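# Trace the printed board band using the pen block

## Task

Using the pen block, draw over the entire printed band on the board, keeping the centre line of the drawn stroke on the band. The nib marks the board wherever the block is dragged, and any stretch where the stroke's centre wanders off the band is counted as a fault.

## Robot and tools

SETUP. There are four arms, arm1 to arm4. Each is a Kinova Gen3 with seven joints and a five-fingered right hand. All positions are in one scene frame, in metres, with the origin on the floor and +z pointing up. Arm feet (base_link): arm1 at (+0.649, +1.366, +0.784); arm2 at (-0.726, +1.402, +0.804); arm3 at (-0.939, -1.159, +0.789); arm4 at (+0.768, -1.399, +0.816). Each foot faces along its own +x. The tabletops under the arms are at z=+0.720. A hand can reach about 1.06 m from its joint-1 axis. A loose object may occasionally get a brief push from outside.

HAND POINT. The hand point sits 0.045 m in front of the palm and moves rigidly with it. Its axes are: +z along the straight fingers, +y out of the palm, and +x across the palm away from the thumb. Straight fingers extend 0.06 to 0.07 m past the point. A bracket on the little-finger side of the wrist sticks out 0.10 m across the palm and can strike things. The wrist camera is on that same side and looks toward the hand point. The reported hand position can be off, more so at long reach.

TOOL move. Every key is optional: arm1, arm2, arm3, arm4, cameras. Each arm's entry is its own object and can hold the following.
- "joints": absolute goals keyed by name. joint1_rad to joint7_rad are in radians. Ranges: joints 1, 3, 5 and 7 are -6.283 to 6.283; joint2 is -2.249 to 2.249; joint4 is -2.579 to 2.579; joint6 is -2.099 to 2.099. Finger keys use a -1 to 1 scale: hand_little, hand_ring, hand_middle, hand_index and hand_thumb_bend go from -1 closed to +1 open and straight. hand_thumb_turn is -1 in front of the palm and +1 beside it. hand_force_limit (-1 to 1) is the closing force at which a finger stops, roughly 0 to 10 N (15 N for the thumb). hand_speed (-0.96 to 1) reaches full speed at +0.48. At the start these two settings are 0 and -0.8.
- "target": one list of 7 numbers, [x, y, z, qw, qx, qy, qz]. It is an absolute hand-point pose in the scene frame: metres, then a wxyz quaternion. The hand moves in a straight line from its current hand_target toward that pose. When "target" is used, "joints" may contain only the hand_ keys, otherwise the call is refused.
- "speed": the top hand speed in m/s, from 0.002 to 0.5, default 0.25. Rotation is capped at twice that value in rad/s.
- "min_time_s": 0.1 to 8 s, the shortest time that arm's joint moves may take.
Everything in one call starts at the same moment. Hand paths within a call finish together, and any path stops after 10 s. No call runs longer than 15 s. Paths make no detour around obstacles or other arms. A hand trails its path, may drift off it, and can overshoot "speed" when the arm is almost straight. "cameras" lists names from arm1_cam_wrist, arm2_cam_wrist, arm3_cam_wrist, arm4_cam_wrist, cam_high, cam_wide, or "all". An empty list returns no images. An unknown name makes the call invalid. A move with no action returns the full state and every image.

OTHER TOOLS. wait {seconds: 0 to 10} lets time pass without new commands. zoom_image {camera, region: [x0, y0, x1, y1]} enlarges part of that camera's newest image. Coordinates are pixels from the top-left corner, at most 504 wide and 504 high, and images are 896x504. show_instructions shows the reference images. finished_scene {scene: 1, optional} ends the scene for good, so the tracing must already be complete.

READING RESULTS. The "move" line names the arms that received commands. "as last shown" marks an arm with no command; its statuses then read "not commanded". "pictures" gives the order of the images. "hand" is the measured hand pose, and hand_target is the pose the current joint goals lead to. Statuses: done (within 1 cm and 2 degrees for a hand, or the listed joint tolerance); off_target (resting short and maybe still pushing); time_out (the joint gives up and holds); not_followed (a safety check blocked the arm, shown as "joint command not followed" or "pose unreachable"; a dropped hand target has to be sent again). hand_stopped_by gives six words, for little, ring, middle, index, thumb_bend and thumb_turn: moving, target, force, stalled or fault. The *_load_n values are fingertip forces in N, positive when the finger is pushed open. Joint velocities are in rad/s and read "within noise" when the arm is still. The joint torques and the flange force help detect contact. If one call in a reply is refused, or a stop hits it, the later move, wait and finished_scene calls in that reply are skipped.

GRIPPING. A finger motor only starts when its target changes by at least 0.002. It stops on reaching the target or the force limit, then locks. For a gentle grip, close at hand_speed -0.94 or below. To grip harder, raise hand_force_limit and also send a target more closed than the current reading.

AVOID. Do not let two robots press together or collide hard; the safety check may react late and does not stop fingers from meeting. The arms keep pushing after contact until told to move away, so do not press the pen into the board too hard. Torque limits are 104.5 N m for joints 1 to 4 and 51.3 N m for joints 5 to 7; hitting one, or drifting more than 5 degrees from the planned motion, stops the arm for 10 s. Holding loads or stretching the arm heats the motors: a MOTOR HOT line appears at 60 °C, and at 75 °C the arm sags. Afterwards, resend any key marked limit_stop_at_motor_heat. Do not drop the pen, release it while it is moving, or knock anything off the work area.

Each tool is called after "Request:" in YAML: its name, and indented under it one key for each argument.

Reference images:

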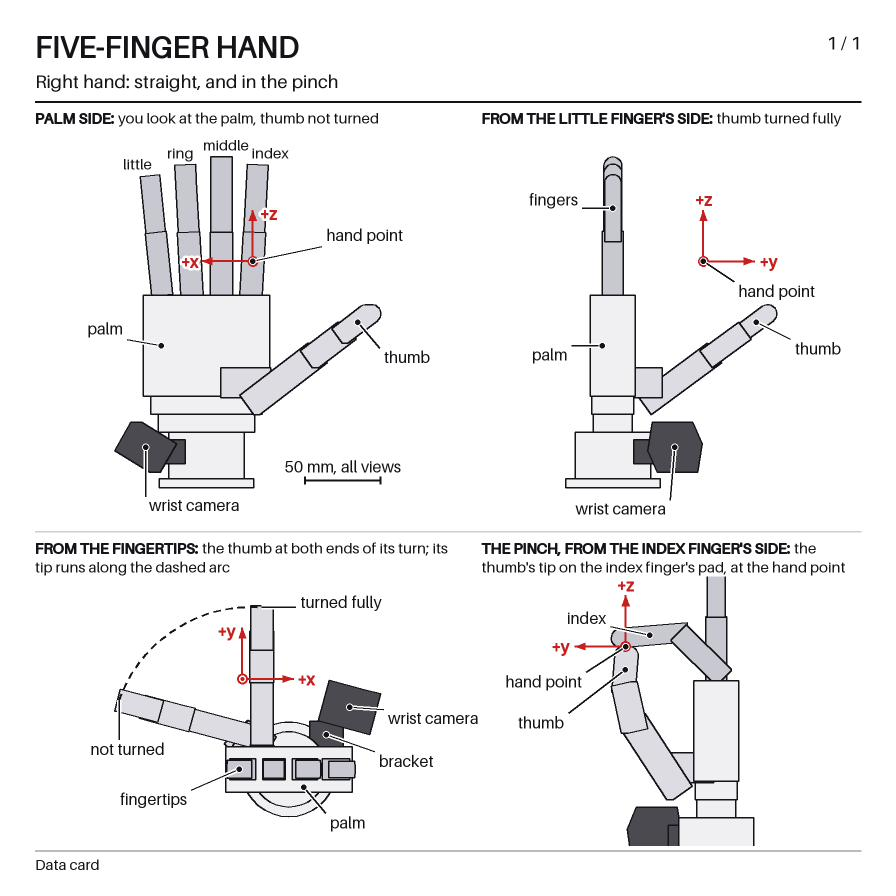

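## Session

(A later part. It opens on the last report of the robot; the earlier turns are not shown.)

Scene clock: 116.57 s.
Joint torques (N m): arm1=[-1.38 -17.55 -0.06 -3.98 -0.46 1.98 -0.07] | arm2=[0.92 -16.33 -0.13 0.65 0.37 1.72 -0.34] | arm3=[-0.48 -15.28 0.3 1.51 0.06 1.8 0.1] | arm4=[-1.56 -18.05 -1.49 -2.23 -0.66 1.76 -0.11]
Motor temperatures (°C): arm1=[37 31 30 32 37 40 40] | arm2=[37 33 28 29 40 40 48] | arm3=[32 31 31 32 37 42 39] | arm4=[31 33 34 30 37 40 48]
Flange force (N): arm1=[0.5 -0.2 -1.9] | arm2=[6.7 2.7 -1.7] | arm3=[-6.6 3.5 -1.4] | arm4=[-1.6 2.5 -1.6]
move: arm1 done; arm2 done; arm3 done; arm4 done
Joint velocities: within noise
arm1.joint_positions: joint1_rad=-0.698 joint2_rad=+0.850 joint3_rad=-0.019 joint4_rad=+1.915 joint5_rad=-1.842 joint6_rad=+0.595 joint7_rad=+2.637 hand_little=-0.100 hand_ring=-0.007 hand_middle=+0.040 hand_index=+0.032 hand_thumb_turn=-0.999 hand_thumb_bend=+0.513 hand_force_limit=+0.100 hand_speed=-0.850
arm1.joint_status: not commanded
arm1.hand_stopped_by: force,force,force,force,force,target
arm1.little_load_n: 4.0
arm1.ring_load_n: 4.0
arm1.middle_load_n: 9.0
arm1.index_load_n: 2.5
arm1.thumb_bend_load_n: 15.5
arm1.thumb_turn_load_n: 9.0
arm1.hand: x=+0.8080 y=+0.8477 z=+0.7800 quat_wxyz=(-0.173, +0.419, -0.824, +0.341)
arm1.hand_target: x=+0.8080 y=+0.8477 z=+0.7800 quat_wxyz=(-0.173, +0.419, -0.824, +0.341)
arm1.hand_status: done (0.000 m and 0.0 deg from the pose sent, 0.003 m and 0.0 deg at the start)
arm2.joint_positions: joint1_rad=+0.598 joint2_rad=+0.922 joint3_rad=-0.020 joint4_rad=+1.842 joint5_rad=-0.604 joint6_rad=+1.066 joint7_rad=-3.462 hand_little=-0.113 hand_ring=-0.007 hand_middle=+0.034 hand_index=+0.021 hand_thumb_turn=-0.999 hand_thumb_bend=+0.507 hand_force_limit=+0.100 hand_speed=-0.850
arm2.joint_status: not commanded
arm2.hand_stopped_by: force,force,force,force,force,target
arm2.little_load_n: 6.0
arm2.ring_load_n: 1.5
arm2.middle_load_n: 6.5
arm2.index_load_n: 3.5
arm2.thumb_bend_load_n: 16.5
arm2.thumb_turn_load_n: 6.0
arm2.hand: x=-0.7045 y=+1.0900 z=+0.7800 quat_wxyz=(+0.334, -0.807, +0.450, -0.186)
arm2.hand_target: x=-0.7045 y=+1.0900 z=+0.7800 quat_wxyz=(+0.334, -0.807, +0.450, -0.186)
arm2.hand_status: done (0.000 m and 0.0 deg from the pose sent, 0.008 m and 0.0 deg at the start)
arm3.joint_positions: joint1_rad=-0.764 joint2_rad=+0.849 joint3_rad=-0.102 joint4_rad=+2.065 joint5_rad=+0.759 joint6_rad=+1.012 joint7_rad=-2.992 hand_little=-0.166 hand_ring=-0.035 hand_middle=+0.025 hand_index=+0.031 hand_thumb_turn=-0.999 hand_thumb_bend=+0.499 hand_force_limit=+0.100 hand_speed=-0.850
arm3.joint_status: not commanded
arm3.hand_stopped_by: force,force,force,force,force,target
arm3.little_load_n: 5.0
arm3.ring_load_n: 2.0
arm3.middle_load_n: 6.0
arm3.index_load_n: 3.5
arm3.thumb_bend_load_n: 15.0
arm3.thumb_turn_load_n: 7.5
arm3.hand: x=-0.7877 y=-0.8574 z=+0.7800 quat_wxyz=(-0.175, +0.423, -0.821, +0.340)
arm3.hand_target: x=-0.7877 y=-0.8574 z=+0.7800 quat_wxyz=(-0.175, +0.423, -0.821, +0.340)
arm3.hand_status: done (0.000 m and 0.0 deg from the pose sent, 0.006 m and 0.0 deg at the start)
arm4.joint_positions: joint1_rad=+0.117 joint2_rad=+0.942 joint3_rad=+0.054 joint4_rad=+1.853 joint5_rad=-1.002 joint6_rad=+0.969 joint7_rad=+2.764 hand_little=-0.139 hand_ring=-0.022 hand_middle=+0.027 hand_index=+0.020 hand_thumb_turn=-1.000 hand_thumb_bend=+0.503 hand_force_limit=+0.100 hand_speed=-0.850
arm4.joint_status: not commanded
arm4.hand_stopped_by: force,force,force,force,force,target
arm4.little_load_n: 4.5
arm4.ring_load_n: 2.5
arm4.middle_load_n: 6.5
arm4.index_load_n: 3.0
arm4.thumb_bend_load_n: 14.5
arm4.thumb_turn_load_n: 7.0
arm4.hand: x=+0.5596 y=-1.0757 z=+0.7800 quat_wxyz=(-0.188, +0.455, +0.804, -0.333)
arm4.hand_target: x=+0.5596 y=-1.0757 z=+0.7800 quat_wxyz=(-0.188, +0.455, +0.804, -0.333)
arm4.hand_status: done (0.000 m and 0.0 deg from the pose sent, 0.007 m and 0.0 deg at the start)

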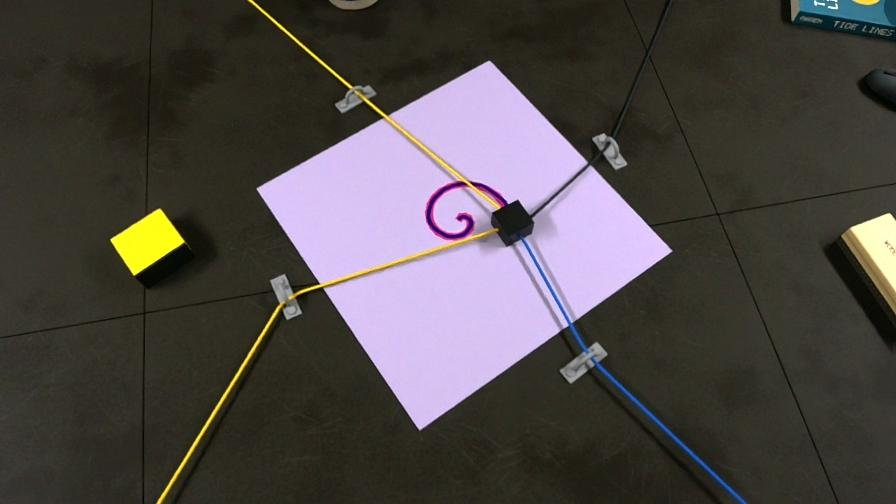

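Request:
move:
  arm1: {"target": [0.80087, 0.83797, 0.78, 0.17343, -0.41871, 0.82355, -0.34112], "speed": 0.02}
  arm2: {"target": [-0.69821, 1.07981, 0.78, 0.33423, -0.80691, 0.44995, -0.18637], "speed": 0.02}
  arm3: {"target": [-0.78071, -0.84762, 0.78, 0.17522, -0.42302, 0.82135, -0.34021], "speed": 0.02}
  arm4: {"target": [0.55345, -1.06539, 0.78, 0.18844, -0.45494, -0.80411, 0.33307], "speed": 0.02}
  cameras: ["cam_high", "arm1_cam_wrist", "arm2_cam_wrist", "arm3_cam_wrist", "arm4_cam_wrist"]

Request:
zoom_image:
  camera: "cam_high"
  region: [480, 185, 540, 245]

Scene clock: 118.50 s.
Joint torques (N m): arm1=[-0.82 -18.06 0.47 -4.64 -0.64 1.72 -0.01] | arm2=[0.7 -16.96 -0.73 -0.29 -0.1 1.53 -0.21] | arm3=[-0.46 -15.66 0.4 1.06 0.25 1.75 0.03] | arm4=[-1.52 -18.47 -1.46 -2.6 -0.75 1.68 -0.08]
Motor temperatures (°C): arm1=[37 31 30 32 37 40 40] | arm2=[37 33 28 29 40 40 48] | arm3=[32 31 31 31 37 42 39] | arm4=[31 33 34 30 37 40 48]
Flange force (N): arm1=[-1.3 0.1 -1.7] | arm2=[5.0 2.5 -1.8] | arm3=[-6.2 3.3 -1.5] | arm4=[-1.7 2.4 -1.6]
move: arm1 done; arm2 done; arm3 done; arm4 done
Joint velocities: within noise
arm1.joint_positions: joint1_rad=-0.683 joint2_rad=+0.859 joint3_rad=-0.016 joint4_rad=+1.880 joint5_rad=-1.788 joint6_rad=+0.597 joint7_rad=+2.589 hand_little=-0.100 hand_ring=-0.007 hand_middle=+0.040 hand_index=+0.032 hand_thumb_turn=-0.999 hand_thumb_bend=+0.513 hand_force_limit=+0.100 hand_speed=-0.850
arm1.joint_status: not commanded
arm1.hand_stopped_by: force,force,force,force,force,target
arm1.little_load_n: 4.0
arm1.ring_load_n: 4.0
arm1.middle_load_n: 9.0
arm1.index_load_n: 2.0
arm1.thumb_bend_load_n: 15.5
arm1.thumb_turn_load_n: 9.5
arm1.hand: x=+0.8009 y=+0.8380 z=+0.7800 quat_wxyz=(-0.173, +0.419, -0.824, +0.341)
arm1.hand_target: x=+0.8009 y=+0.8380 z=+0.7800 quat_wxyz=(-0.173, +0.419, -0.824, +0.341)
arm1.hand_status: done (0.000 m and 0.0 deg from the pose sent, 0.012 m and 0.0 deg at the start)
arm2.joint_positions: joint1_rad=+0.582 joint2_rad=+0.930 joint3_rad=-0.023 joint4_rad=+1.812 joint5_rad=-0.609 joint6_rad=+1.079 joint7_rad=-3.484 hand_little=-0.113 hand_ring=-0.007 hand_middle=+0.034 hand_index=+0.021 hand_thumb_turn=-0.999 hand_thumb_bend=+0.507 hand_force_limit=+0.100 hand_speed=-0.850
arm2.joint_status: not commanded
arm2.hand_stopped_by: force,force,force,force,force,target
arm2.little_load_n: 5.0
arm2.ring_load_n: 1.5
arm2.middle_load_n: 6.5
arm2.index_load_n: 3.5
arm2.thumb_bend_load_n: 16.5
arm2.thumb_turn_load_n: 6.5
arm2.hand: x=-0.6982 y=+1.0798 z=+0.7800 quat_wxyz=(+0.334, -0.807, +0.450, -0.186)
arm2.hand_target: x=-0.6982 y=+1.0798 z=+0.7800 quat_wxyz=(+0.334, -0.807, +0.450, -0.186)
arm2.hand_status: done (0.000 m and 0.0 deg from the pose sent, 0.012 m and 0.0 deg at the start)
arm3.joint_positions: joint1_rad=-0.748 joint2_rad=+0.855 joint3_rad=-0.097 joint4_rad=+2.033 joint5_rad=+0.763 joint6_rad=+1.026 joint7_rad=-2.963 hand_little=-0.166 hand_ring=-0.035 hand_middle=+0.025 hand_index=+0.031 hand_thumb_turn=-0.999 hand_thumb_bend=+0.499 hand_force_limit=+0.100 hand_speed=-0.850
arm3.joint_status: not commanded
arm3.hand_stopped_by: force,force,force,force,force,target
arm3.little_load_n: 5.0
arm3.ring_load_n: 2.0
arm3.middle_load_n: 6.5
arm3.index_load_n: 3.5
arm3.thumb_bend_load_n: 15.0
arm3.thumb_turn_load_n: 7.5
arm3.hand: x=-0.7807 y=-0.8476 z=+0.7800 quat_wxyz=(-0.175, +0.423, -0.821, +0.340)
arm3.hand_target: x=-0.7807 y=-0.8476 z=+0.7800 quat_wxyz=(-0.175, +0.423, -0.821, +0.340)
arm3.hand_status: done (0.000 m and 0.0 deg from the pose sent, 0.012 m and 0.0 deg at the start)
arm4.joint_positions: joint1_rad=+0.106 joint2_rad=+0.952 joint3_rad=+0.058 joint4_rad=+1.813 joint5_rad=-0.995 joint6_rad=+0.986 joint7_rad=+2.734 hand_little=-0.139 hand_ring=-0.022 hand_middle=+0.027 hand_index=+0.020 hand_thumb_turn=-1.000 hand_thumb_bend=+0.503 hand_force_limit=+0.100 hand_speed=-0.850
arm4.joint_status: not commanded
arm4.hand_stopped_by: force,force,force,force,force,target
arm4.little_load_n: 4.5
arm4.ring_load_n: 2.5
arm4.middle_load_n: 6.0
arm4.index_load_n: 3.0
arm4.thumb_bend_load_n: 14.5
arm4.thumb_turn_load_n: 7.0
arm4.hand: x=+0.5535 y=-1.0654 z=+0.7800 quat_wxyz=(-0.188, +0.455, +0.804, -0.333)
arm4.hand_target: x=+0.5535 y=-1.0654 z=+0.7800 quat_wxyz=(-0.188, +0.455, +0.804, -0.333)
arm4.hand_status: done (0.000 m and 0.0 deg from the pose sent, 0.012 m and 0.0 deg at the start)
pictures: arm1_cam_wrist, arm2_cam_wrist, arm3_cam_wrist, arm4_cam_wrist, cam_high
arm1_cam_wrist: T_world_to_cam=[[-0.68125, 0.21018, -0.70123, 0.92091], [0.10978, 0.9764, 0.186, -1.05156], [0.72377, 0.04973, -0.68825, 0.02863]] pos_world=[0.7221, 0.83176, 0.86106]
arm2_cam_wrist: T_world_to_cam=[[-0.4432, -0.61371, -0.65341, 0.85841], [-0.88355, 0.42214, 0.20281, -1.23114], [0.15136, 0.66721, -0.72933, 0.06759]] pos_world=[-0.71756, 1.00142, 0.85989]
arm3_cam_wrist: T_world_to_cam=[[-0.66761, 0.16203, -0.72667, 0.18458], [0.07892, 0.98593, 0.14733, 0.79211], [0.74032, 0.04101, -0.671, 1.25452]] pos_world=[-0.86803, -0.86233, 0.85921]
arm4_cam_wrist: T_world_to_cam=[[0.4794, 0.5371, -0.69405, 0.85352], [0.86191, -0.43704, 0.25714, -1.14508], [-0.16522, -0.72147, -0.67244, -0.03635]] pos_world=[0.57177, -0.98509, 0.86238]

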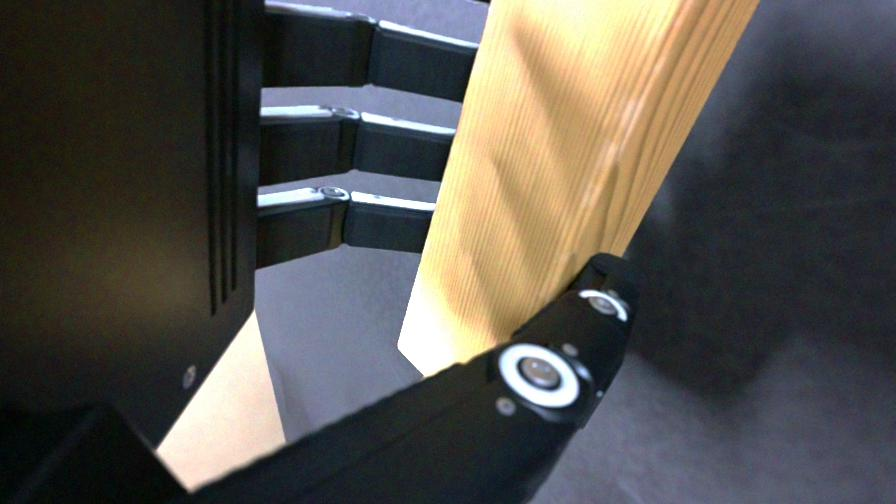

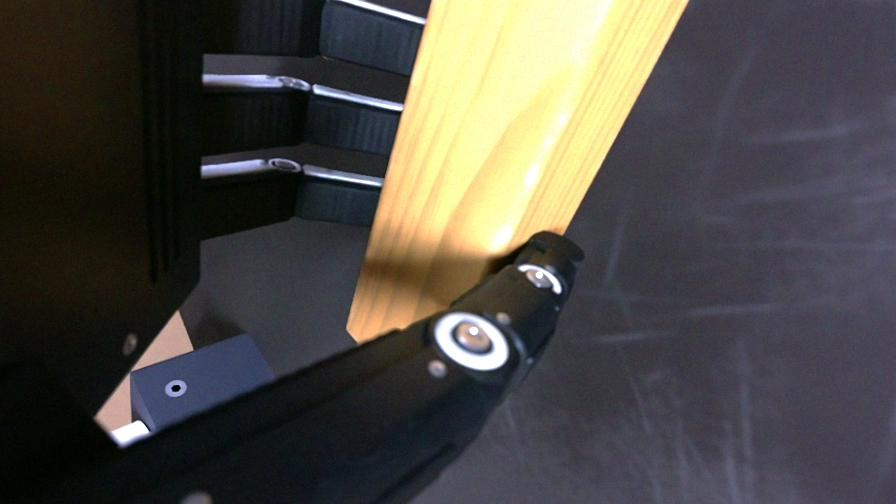

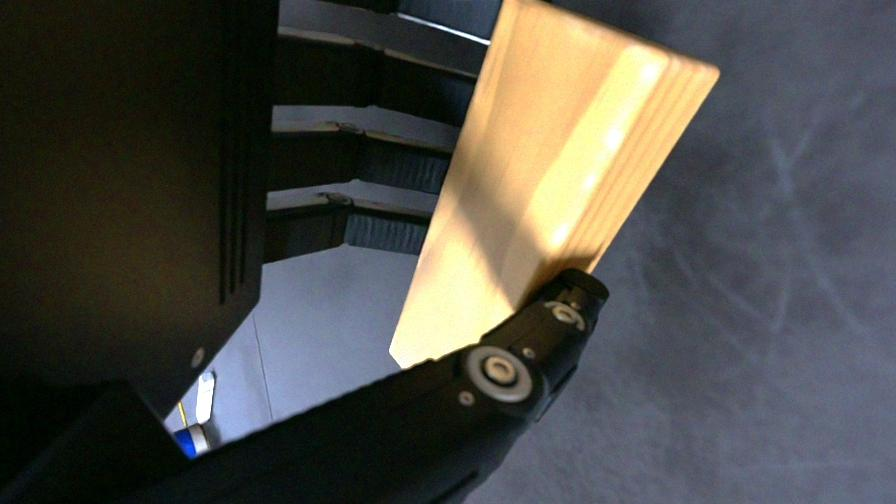

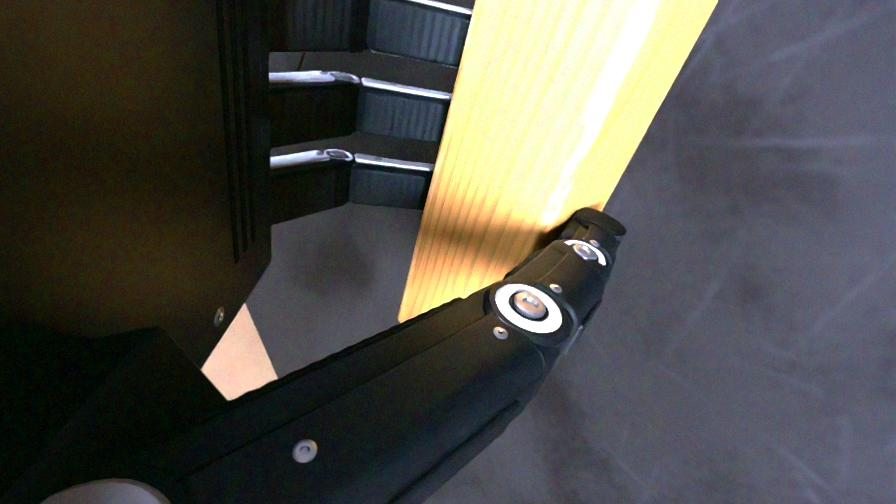

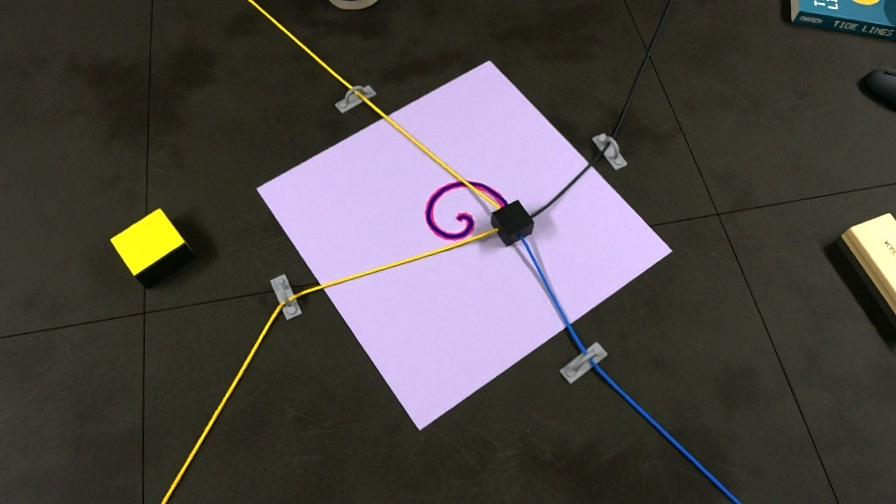

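Scaled by 8.400 from the camera's image (finer frame: 1280x720).

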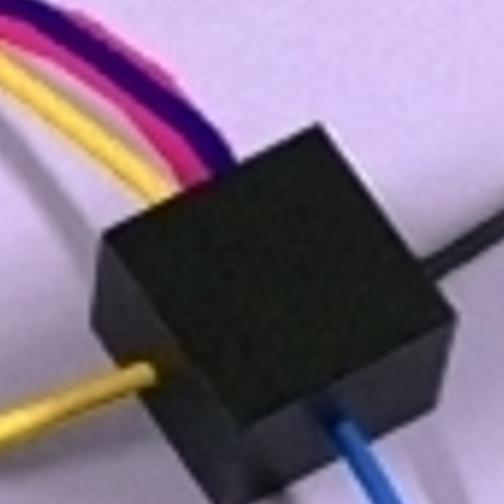

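Request:
move:
  arm1: {"target": [0.80087, 0.83797, 0.7485, 0.17343, -0.41871, 0.82355, -0.34112], "speed": 0.04}
  arm2: {"target": [-0.69821, 1.07981, 0.7485, 0.33423, -0.80691, 0.44995, -0.18637], "speed": 0.04}
  arm3: {"target": [-0.78071, -0.84762, 0.7485, 0.17522, -0.42302, 0.82135, -0.34021], "speed": 0.04}
  arm4: {"target": [0.55345, -1.06539, 0.7485, 0.18844, -0.45494, -0.80411, 0.33307], "speed": 0.04}
  cameras: ["cam_high", "arm1_cam_wrist", "arm2_cam_wrist", "arm3_cam_wrist", "arm4_cam_wrist"]

Scene clock: 120.00 s.
Joint torques (N m): arm1=[-0.86 -18.45 0.45 -4.21 -0.52 1.8 0] | arm2=[0.68 -17.25 -0.85 0.13 -0.03 1.56 -0.16] | arm3=[-0.47 -15.37 0.3 1.47 0.13 1.39 0.1] | arm4=[-1.53 -18.33 -1.46 -2.36 -0.62 1.41 0]
Motor temperatures (°C): arm1=[37 31 30 32 37 40 40] | arm2=[37 33 28 29 40 40 48] | arm3=[32 31 31 31 37 42 39] | arm4=[31 33 34 30 37 40 48]
Flange force (N): arm1=[-0.9 -0.2 -2.0] | arm2=[4.9 2.7 -1.5] | arm3=[-5.9 1.9 -2.5] | arm4=[-2.1 1.2 -2.7]
move: arm1 done; arm2 done; arm3 done; arm4 done
Joint velocities: within noise
arm1.joint_positions: joint1_rad=-0.684 joint2_rad=+0.932 joint3_rad=-0.014 joint4_rad=+1.872 joint5_rad=-1.877 joint6_rad=+0.615 joint7_rad=+2.699 hand_little=-0.100 hand_ring=-0.007 hand_middle=+0.040 hand_index=+0.032 hand_thumb_turn=-0.999 hand_thumb_bend=+0.513 hand_force_limit=+0.100 hand_speed=-0.850
arm1.joint_status: not commanded
arm1.hand_stopped_by: force,force,force,force,force,target
arm1.little_load_n: 4.0
arm1.ring_load_n: 4.0
arm1.middle_load_n: 9.0
arm1.index_load_n: 2.5
arm1.thumb_bend_load_n: 15.0
arm1.thumb_turn_load_n: 9.0
arm1.hand: x=+0.8009 y=+0.8379 z=+0.7485 quat_wxyz=(-0.173, +0.419, -0.824, +0.341)
arm1.hand_target: x=+0.8009 y=+0.8380 z=+0.7485 quat_wxyz=(-0.173, +0.419, -0.824, +0.341)
arm1.hand_status: done (0.000 m and 0.0 deg from the pose sent, 0.032 m and 0.0 deg at the start)
arm2.joint_positions: joint1_rad=+0.587 joint2_rad=+1.002 joint3_rad=-0.031 joint4_rad=+1.799 joint5_rad=-0.620 joint6_rad=+1.028 joint7_rad=-3.451 hand_little=-0.113 hand_ring=-0.007 hand_middle=+0.034 hand_index=+0.021 hand_thumb_turn=-0.999 hand_thumb_bend=+0.507 hand_force_limit=+0.100 hand_speed=-0.850
arm2.joint_status: not commanded
arm2.hand_stopped_by: force,force,force,force,force,target
arm2.little_load_n: 5.5
arm2.ring_load_n: 1.5
arm2.middle_load_n: 7.0
arm2.index_load_n: 3.5
arm2.thumb_bend_load_n: 16.5
arm2.thumb_turn_load_n: 6.5
arm2.hand: x=-0.6982 y=+1.0798 z=+0.7485 quat_wxyz=(+0.334, -0.807, +0.450, -0.186)
arm2.hand_target: x=-0.6982 y=+1.0798 z=+0.7485 quat_wxyz=(+0.334, -0.807, +0.450, -0.186)
arm2.hand_status: done (0.000 m and 0.0 deg from the pose sent, 0.032 m and 0.0 deg at the start)
arm3.joint_positions: joint1_rad=-0.757 joint2_rad=+0.936 joint3_rad=-0.083 joint4_rad=+2.023 joint5_rad=+0.795 joint6_rad=+0.970 joint7_rad=-3.017 hand_little=-0.166 hand_ring=-0.035 hand_middle=+0.025 hand_index=+0.031 hand_thumb_turn=-0.999 hand_thumb_bend=+0.499 hand_force_limit=+0.100 hand_speed=-0.850
arm3.joint_status: not commanded
arm3.hand_stopped_by: force,force,force,force,force,target
arm3.little_load_n: 5.0
arm3.ring_load_n: 2.0
arm3.middle_load_n: 6.0
arm3.index_load_n: 3.5
arm3.thumb_bend_load_n: 14.0
arm3.thumb_turn_load_n: 5.0
arm3.hand: x=-0.7807 y=-0.8476 z=+0.7485 quat_wxyz=(-0.175, +0.423, -0.821, +0.340)
arm3.hand_target: x=-0.7807 y=-0.8476 z=+0.7485 quat_wxyz=(-0.175, +0.423, -0.821, +0.340)
arm3.hand_status: done (0.000 m and 0.0 deg from the pose sent, 0.032 m and 0.0 deg at the start)
arm4.joint_positions: joint1_rad=+0.116 joint2_rad=+1.024 joint3_rad=+0.043 joint4_rad=+1.797 joint5_rad=-1.020 joint6_rad=+0.947 joint7_rad=+2.784 hand_little=-0.139 hand_ring=-0.022 hand_middle=+0.027 hand_index=+0.020 hand_thumb_turn=-1.000 hand_thumb_bend=+0.503 hand_force_limit=+0.100 hand_speed=-0.850
arm4.joint_status: not commanded
arm4.hand_stopped_by: force,force,force,force,force,target
arm4.little_load_n: 5.0
arm4.ring_load_n: 2.0
arm4.middle_load_n: 6.0
arm4.index_load_n: 3.0
arm4.thumb_bend_load_n: 14.0
arm4.thumb_turn_load_n: 6.0
arm4.hand: x=+0.5534 y=-1.0654 z=+0.7485 quat_wxyz=(-0.188, +0.455, +0.804, -0.333)
arm4.hand_target: x=+0.5534 y=-1.0654 z=+0.7485 quat_wxyz=(-0.188, +0.455, +0.804, -0.333)
arm4.hand_status: done (0.000 m and 0.0 deg from the pose sent, 0.031 m and 0.0 deg at the start)
pictures: arm1_cam_wrist, arm2_cam_wrist, arm3_cam_wrist, arm4_cam_wrist, cam_high
arm1_cam_wrist: T_world_to_cam=[[-0.6813, 0.21011, -0.70121, 0.89891], [0.10982, 0.97642, 0.18587, -1.04554], [0.72372, 0.04963, -0.6883, 0.00712]] pos_world=[0.7221, 0.83166, 0.82956]
arm2_cam_wrist: T_world_to_cam=[[-0.4431, -0.61375, -0.65343, 0.83797], [-0.8836, 0.42207, 0.20274, -1.22466], [0.15136, 0.66721, -0.72933, 0.04462]] pos_world=[-0.71756, 1.00142, 0.82839]
arm3_cam_wrist: T_world_to_cam=[[-0.6676, 0.16203, -0.72668, 0.16171], [0.07899, 0.98594, 0.14727, 0.79687], [0.74032, 0.04091, -0.67101, 1.2333]] pos_world=[-0.86803, -0.86233, 0.82771]
arm4_cam_wrist: T_world_to_cam=[[0.47941, 0.53715, -0.694, 0.83166], [0.8619, -0.43706, 0.25712, -1.13699], [-0.1652, -0.72142, -0.6725, -0.05744]] pos_world=[0.57177, -0.98509, 0.83088]

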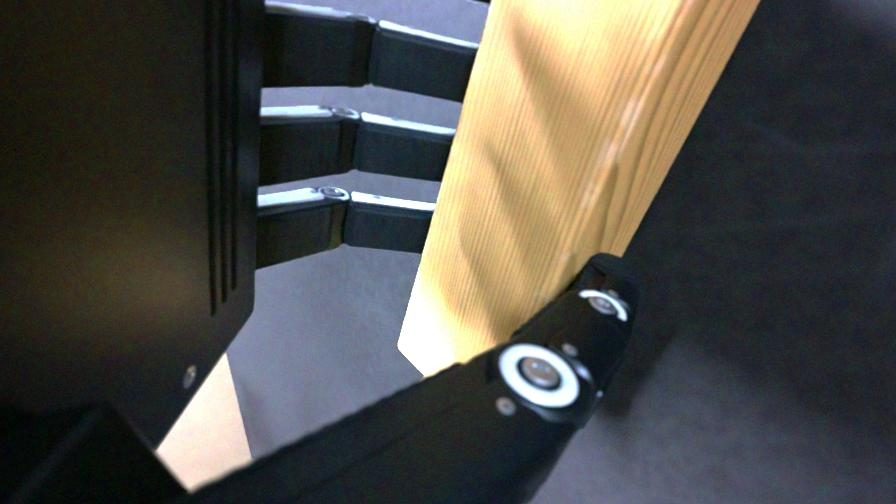

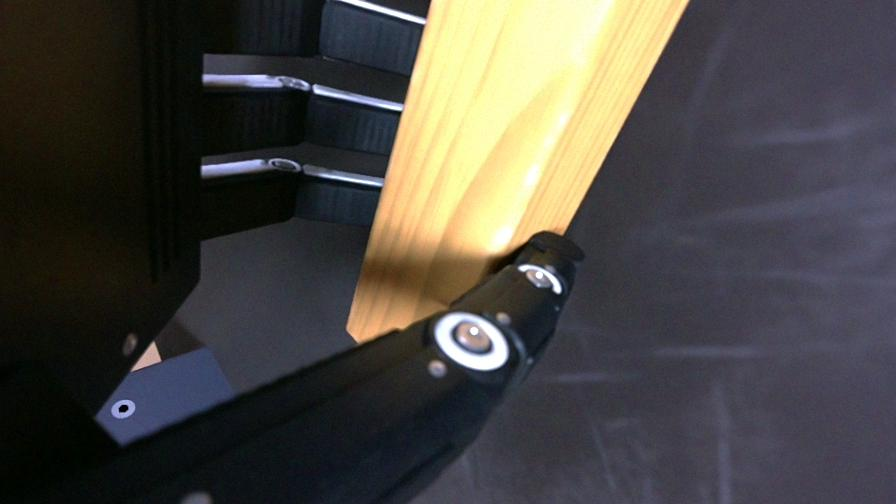

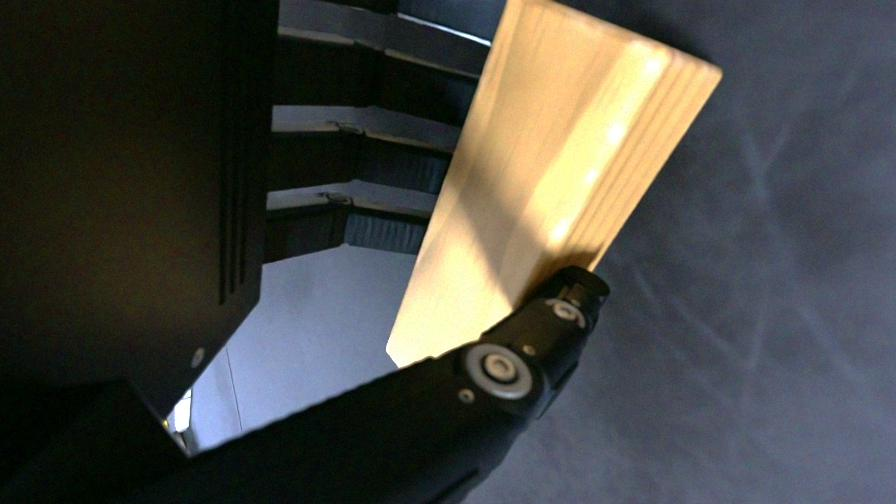

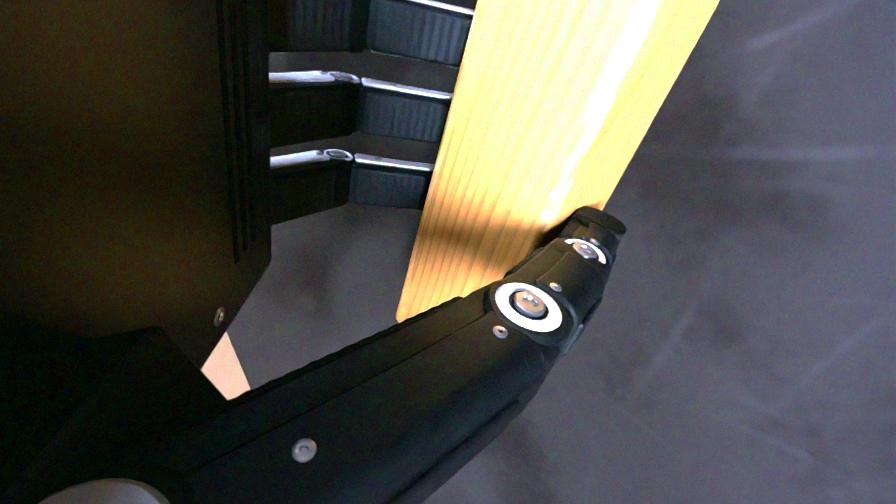

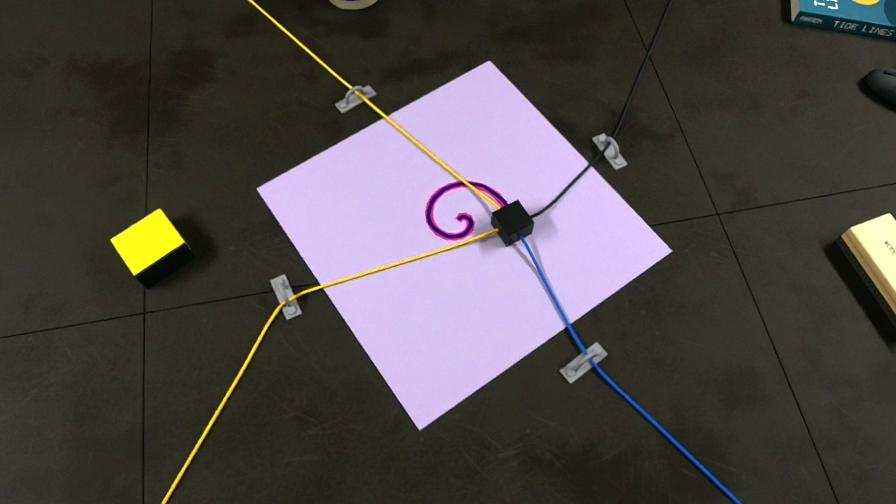

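Request:
move:
  arm1: {"target": [0.80087, 0.83797, 0.7472, 0.17343, -0.41871, 0.82355, -0.34112], "speed": 0.02}
  arm2: {"target": [-0.69821, 1.07981, 0.7472, 0.33423, -0.80691, 0.44995, -0.18637], "speed": 0.02}
  cameras: []

Scene clock: 121.27 s.
Joint torques (N m): arm1=[-0.87 -17.23 0.66 -3.75 -0.38 1.48 0.12] | arm2=[0.71 -16.89 -0.69 0.04 0.01 1.25 -0.13] | arm3=[-0.44 -15.36 0.3 1.53 0.14 1.39 0.11] | arm4=[-1.53 -18.29 -1.46 -2.33 -0.62 1.43 0]
Motor temperatures (°C): arm1=[37 31 30 32 37 40 40] | arm2=[37 33 28 29 40 40 48] | arm3=[32 31 31 31 37 42 39] | arm4=[31 33 34 30 37 40 48]
Flange force (N): arm1=[-0.6 -2.2 -3.7] | arm2=[5.0 1.7 -2.5] | arm3=[-6.0 2.0 -2.7] | arm4=[-2.1 1.1 -2.7]
move: arm1 done; arm2 done
Joint velocities: within noise
arm1.joint_positions: joint1_rad=-0.684 joint2_rad=+0.935 joint3_rad=-0.014 joint4_rad=+1.871 joint5_rad=-1.881 joint6_rad=+0.616 joint7_rad=+2.703 hand_little=-0.100 hand_ring=-0.007 hand_middle=+0.040 hand_index=+0.032 hand_thumb_turn=-0.999 hand_thumb_bend=+0.513 hand_force_limit=+0.100 hand_speed=-0.850
arm1.joint_status: not commanded
arm1.hand_stopped_by: force,force,force,force,force,target
arm1.little_load_n: 4.0
arm1.ring_load_n: 3.5
arm1.middle_load_n: 8.5
arm1.index_load_n: 2.5
arm1.thumb_bend_load_n: 15.0
arm1.thumb_turn_load_n: 7.0
arm1.hand: x=+0.8009 y=+0.8380 z=+0.7472 quat_wxyz=(-0.173, +0.419, -0.824, +0.341)
arm1.hand_target: x=+0.8009 y=+0.8380 z=+0.7472 quat_wxyz=(-0.173, +0.419, -0.824, +0.341)
arm1.hand_status: done (0.000 m and 0.0 deg from the pose sent, 0.001 m and 0.0 deg at the start)
arm2.joint_positions: joint1_rad=+0.587 joint2_rad=+1.005 joint3_rad=-0.031 joint4_rad=+1.798 joint5_rad=-0.620 joint6_rad=+1.026 joint7_rad=-3.450 hand_little=-0.113 hand_ring=-0.007 hand_middle=+0.034 hand_index=+0.021 hand_thumb_turn=-0.999 hand_thumb_bend=+0.507 hand_force_limit=+0.100 hand_speed=-0.850
arm2.joint_status: not commanded
arm2.hand_stopped_by: force,force,force,force,force,target
arm2.little_load_n: 5.5
arm2.ring_load_n: 1.5
arm2.middle_load_n: 6.5
arm2.index_load_n: 3.5
arm2.thumb_bend_load_n: 16.5
arm2.thumb_turn_load_n: 6.5
arm2.hand: x=-0.6982 y=+1.0798 z=+0.7472 quat_wxyz=(+0.334, -0.807, +0.450, -0.186)
arm2.hand_target: x=-0.6982 y=+1.0798 z=+0.7472 quat_wxyz=(+0.334, -0.807, +0.450, -0.186)
arm2.hand_status: done (0.000 m and 0.0 deg from the pose sent, 0.001 m and 0.0 deg at the start)
arm3, arm4: as last shown
arm3.little_load_n: 5.5
arm3.index_load_n: 3.0
arm3.thumb_turn_load_n: 5.5
arm4.little_load_n: 4.5
arm4.ring_load_n: 2.5

Request:
move:
  arm1: {"joints": {"hand_index": 0.16, "hand_middle": 0.16, "hand_ring": 0.12, "hand_little": 0.04, "hand_thumb_bend": 0.8}}
  arm2: {"joints": {"hand_index": 0.16, "hand_middle": 0.16, "hand_ring": 0.12, "hand_little": 0.04, "hand_thumb_bend": 0.8}}
  arm3: {"joints": {"hand_index": 0.16, "hand_middle": 0.16, "hand_ring": 0.12, "hand_little": 0.02, "hand_thumb_bend": 0.8}}
  arm4: {"joints": {"hand_index": 0.16, "hand_middle": 0.16, "hand_ring": 0.12, "hand_little": 0.02, "hand_thumb_bend": 0.8}}
  cameras: ["cam_high", "arm1_cam_wrist", "arm2_cam_wrist", "arm3_cam_wrist", "arm4_cam_wrist"]

Scene clock: 123.37 s.
Joint torques (N m): arm1=[-2.94 -14.86 -0.85 -5.36 -0.79 1.72 0.12] | arm2=[-1.93 -12.75 -3.19 2.2 -0.59 1.65 -0.1] | arm3=[-0.47 -15.81 0.45 1.63 0.11 1.63 0.04] | arm4=[-1.55 -18.45 -1.49 -2.19 -0.6 1.57 -0.08]
Motor temperatures (°C): arm1=[37 31 30 32 37 40 40] | arm2=[37 33 28 29 40 40 48] | arm3=[32 31 31 31 37 42 39] | arm4=[31 33 34 30 37 40 48]
Flange force (N): arm1=[-2.0 -2.0 -14.3] | arm2=[3.3 1.4 -13.7] | arm3=[-6.3 3.0 -1.6] | arm4=[-2.0 1.7 -2.2]
move: arm1 off_target; arm2 off_target; arm3 done; arm4 done
Joint velocities: within noise
arm1.joint_positions: joint1_rad=-0.684 joint2_rad=+0.935 joint3_rad=-0.014 joint4_rad=+1.871 joint5_rad=-1.881 joint6_rad=+0.616 joint7_rad=+2.703 hand_little=+0.040 hand_ring=+0.120 hand_middle=+0.121 hand_index=+0.160 hand_thumb_turn=-1.000 hand_thumb_bend=+0.800 hand_force_limit=+0.100 hand_speed=-0.850
arm1.joint_status: hand_middle off_target (ended at +0.121, target +0.160); the others done
arm1.hand_stopped_by: target,target,stalled,target,target,target
arm1.little_load_n: 0.0
arm1.ring_load_n: 0.0
arm1.middle_load_n: -11.5
arm1.index_load_n: 0.0
arm1.thumb_bend_load_n: 0.0
arm1.thumb_turn_load_n: 0.0
arm1.hand: x=+0.8009 y=+0.8380 z=+0.7472 quat_wxyz=(-0.173, +0.419, -0.824, +0.341)
arm1.hand_target: x=+0.8009 y=+0.8380 z=+0.7472 quat_wxyz=(-0.173, +0.419, -0.824, +0.341)
arm1.hand_status: not commanded
arm2.joint_positions: joint1_rad=+0.587 joint2_rad=+1.005 joint3_rad=-0.031 joint4_rad=+1.798 joint5_rad=-0.620 joint6_rad=+1.026 joint7_rad=-3.450 hand_little=+0.040 hand_ring=+0.120 hand_middle=+0.129 hand_index=+0.160 hand_thumb_turn=-1.000 hand_thumb_bend=+0.800 hand_force_limit=+0.100 hand_speed=-0.850
arm2.joint_status: hand_middle off_target (ended at +0.129, target +0.160); the others done
arm2.hand_stopped_by: target,target,stalled,target,target,target
arm2.little_load_n: 0.0
arm2.ring_load_n: 0.5
arm2.middle_load_n: -10.5
arm2.index_load_n: 0.0
arm2.thumb_bend_load_n: 0.0
arm2.thumb_turn_load_n: 0.0
arm2.hand: x=-0.6982 y=+1.0798 z=+0.7472 quat_wxyz=(+0.334, -0.807, +0.450, -0.186)
arm2.hand_target: x=-0.6982 y=+1.0798 z=+0.7472 quat_wxyz=(+0.334, -0.807, +0.450, -0.186)
arm2.hand_status: not commanded
arm3.joint_positions: joint1_rad=-0.757 joint2_rad=+0.936 joint3_rad=-0.083 joint4_rad=+2.023 joint5_rad=+0.795 joint6_rad=+0.970 joint7_rad=-3.017 hand_little=+0.020 hand_ring=+0.120 hand_middle=+0.160 hand_index=+0.160 hand_thumb_turn=-1.000 hand_thumb_bend=+0.800 hand_force_limit=+0.100 hand_speed=-0.850
arm3.joint_status: all done
arm3.hand_stopped_by: target,target,target,target,target,target
arm3.little_load_n: 0.0
arm3.ring_load_n: 0.0
arm3.middle_load_n: 0.0
arm3.index_load_n: 0.0
arm3.thumb_bend_load_n: 0.0
arm3.thumb_turn_load_n: 0.0
arm3.hand: x=-0.7807 y=-0.8476 z=+0.7485 quat_wxyz=(-0.175, +0.423, -0.821, +0.340)
arm3.hand_target: x=-0.7807 y=-0.8476 z=+0.7485 quat_wxyz=(-0.175, +0.423, -0.821, +0.340)
arm3.hand_status: not commanded
arm4.joint_positions: joint1_rad=+0.117 joint2_rad=+1.024 joint3_rad=+0.043 joint4_rad=+1.797 joint5_rad=-1.020 joint6_rad=+0.947 joint7_rad=+2.784 hand_little=+0.020 hand_ring=+0.120 hand_middle=+0.160 hand_index=+0.160 hand_thumb_turn=-1.000 hand_thumb_bend=+0.800 hand_force_limit=+0.100 hand_speed=-0.850
arm4.joint_status: all done
arm4.hand_stopped_by: target,target,target,target,target,target
arm4.little_load_n: 0.0
arm4.ring_load_n: 0.0
arm4.middle_load_n: 0.0
arm4.index_load_n: 0.0
arm4.thumb_bend_load_n: 0.0
arm4.thumb_turn_load_n: 0.0
arm4.hand: x=+0.5535 y=-1.0654 z=+0.7485 quat_wxyz=(-0.188, +0.455, +0.804, -0.333)
arm4.hand_target: x=+0.5535 y=-1.0654 z=+0.7485 quat_wxyz=(-0.188, +0.455, +0.804, -0.333)
arm4.hand_status: not commanded
pictures: arm1_cam_wrist, arm2_cam_wrist, arm3_cam_wrist, arm4_cam_wrist, cam_high
arm1_cam_wrist: T_world_to_cam=[[-0.68135, 0.21017, -0.70113, 0.89791], [0.1098, 0.9764, 0.18598, -1.04546], [0.72367, 0.04973, -0.68835, 0.00621]] pos_world=[0.7221, 0.83176, 0.82826]
arm2_cam_wrist: T_world_to_cam=[[-0.4431, -0.61375, -0.65343, 0.83716], [-0.8836, 0.42207, 0.20274, -1.22431], [0.15136, 0.66721, -0.72933, 0.04366]] pos_world=[-0.71746, 1.00142, 0.82708]
arm3_cam_wrist: T_world_to_cam=[[-0.6676, 0.16203, -0.72668, 0.16171], [0.07899, 0.98594, 0.14727, 0.79687], [0.74032, 0.04091, -0.67101, 1.2333]] pos_world=[-0.86803, -0.86233, 0.82771]
arm4_cam_wrist: T_world_to_cam=[[0.4794, 0.5371, -0.69405, 0.83166], [0.86191, -0.43704, 0.25714, -1.13698], [-0.16522, -0.72147, -0.67244, -0.05753]] pos_world=[0.57177, -0.98509, 0.83088]

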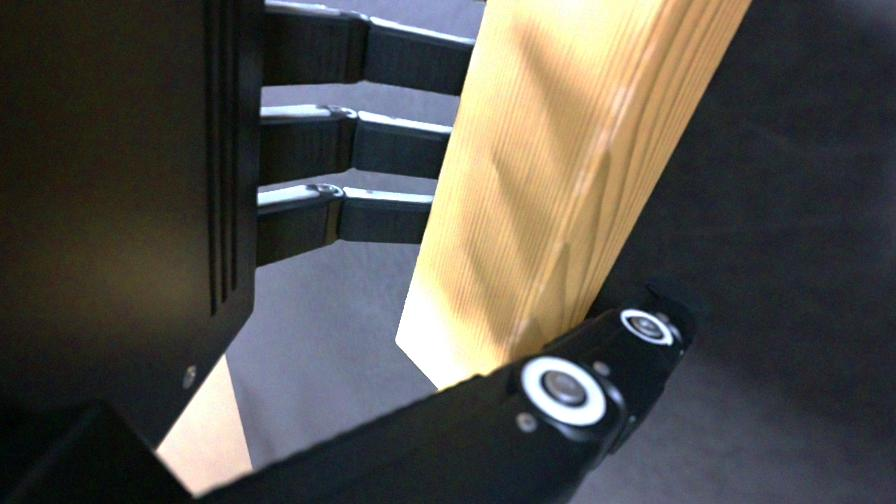

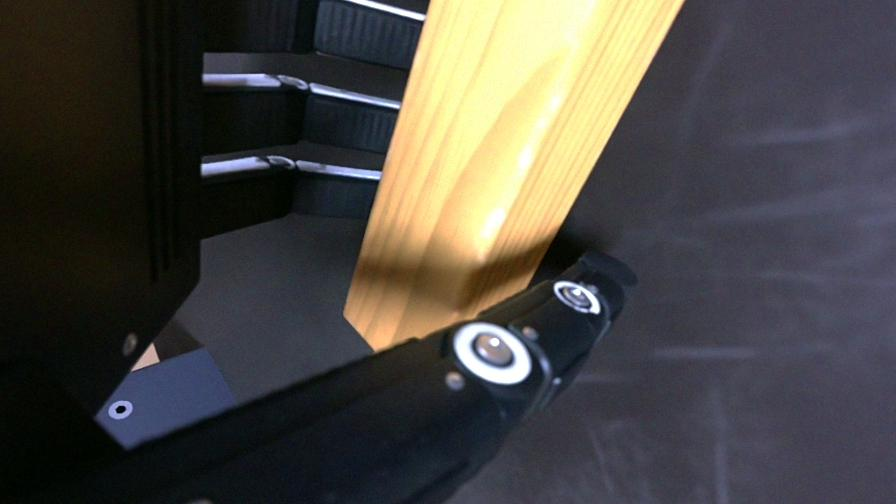

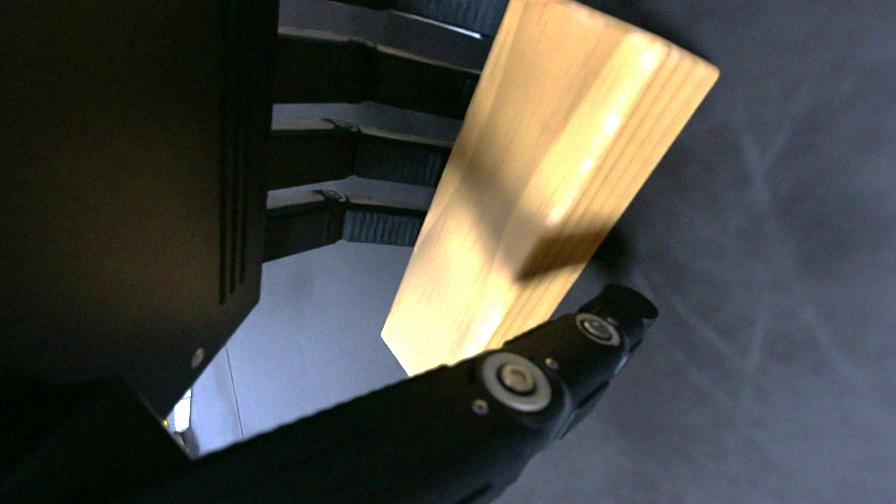

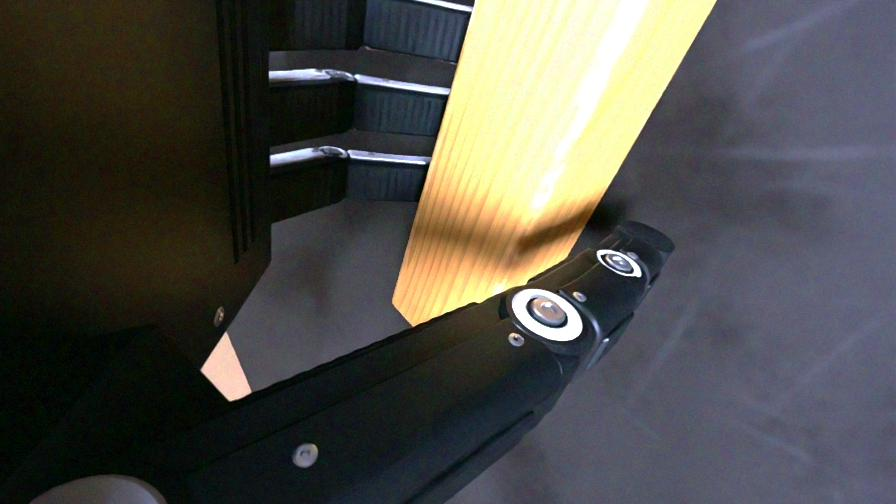

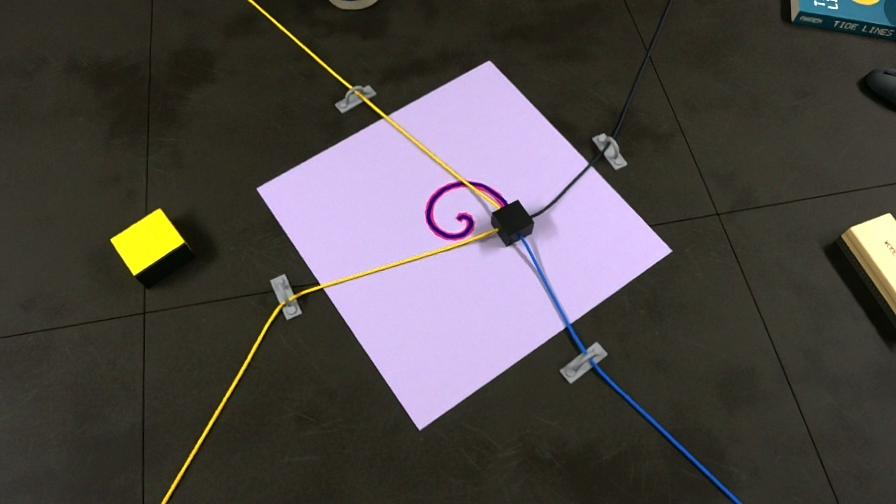

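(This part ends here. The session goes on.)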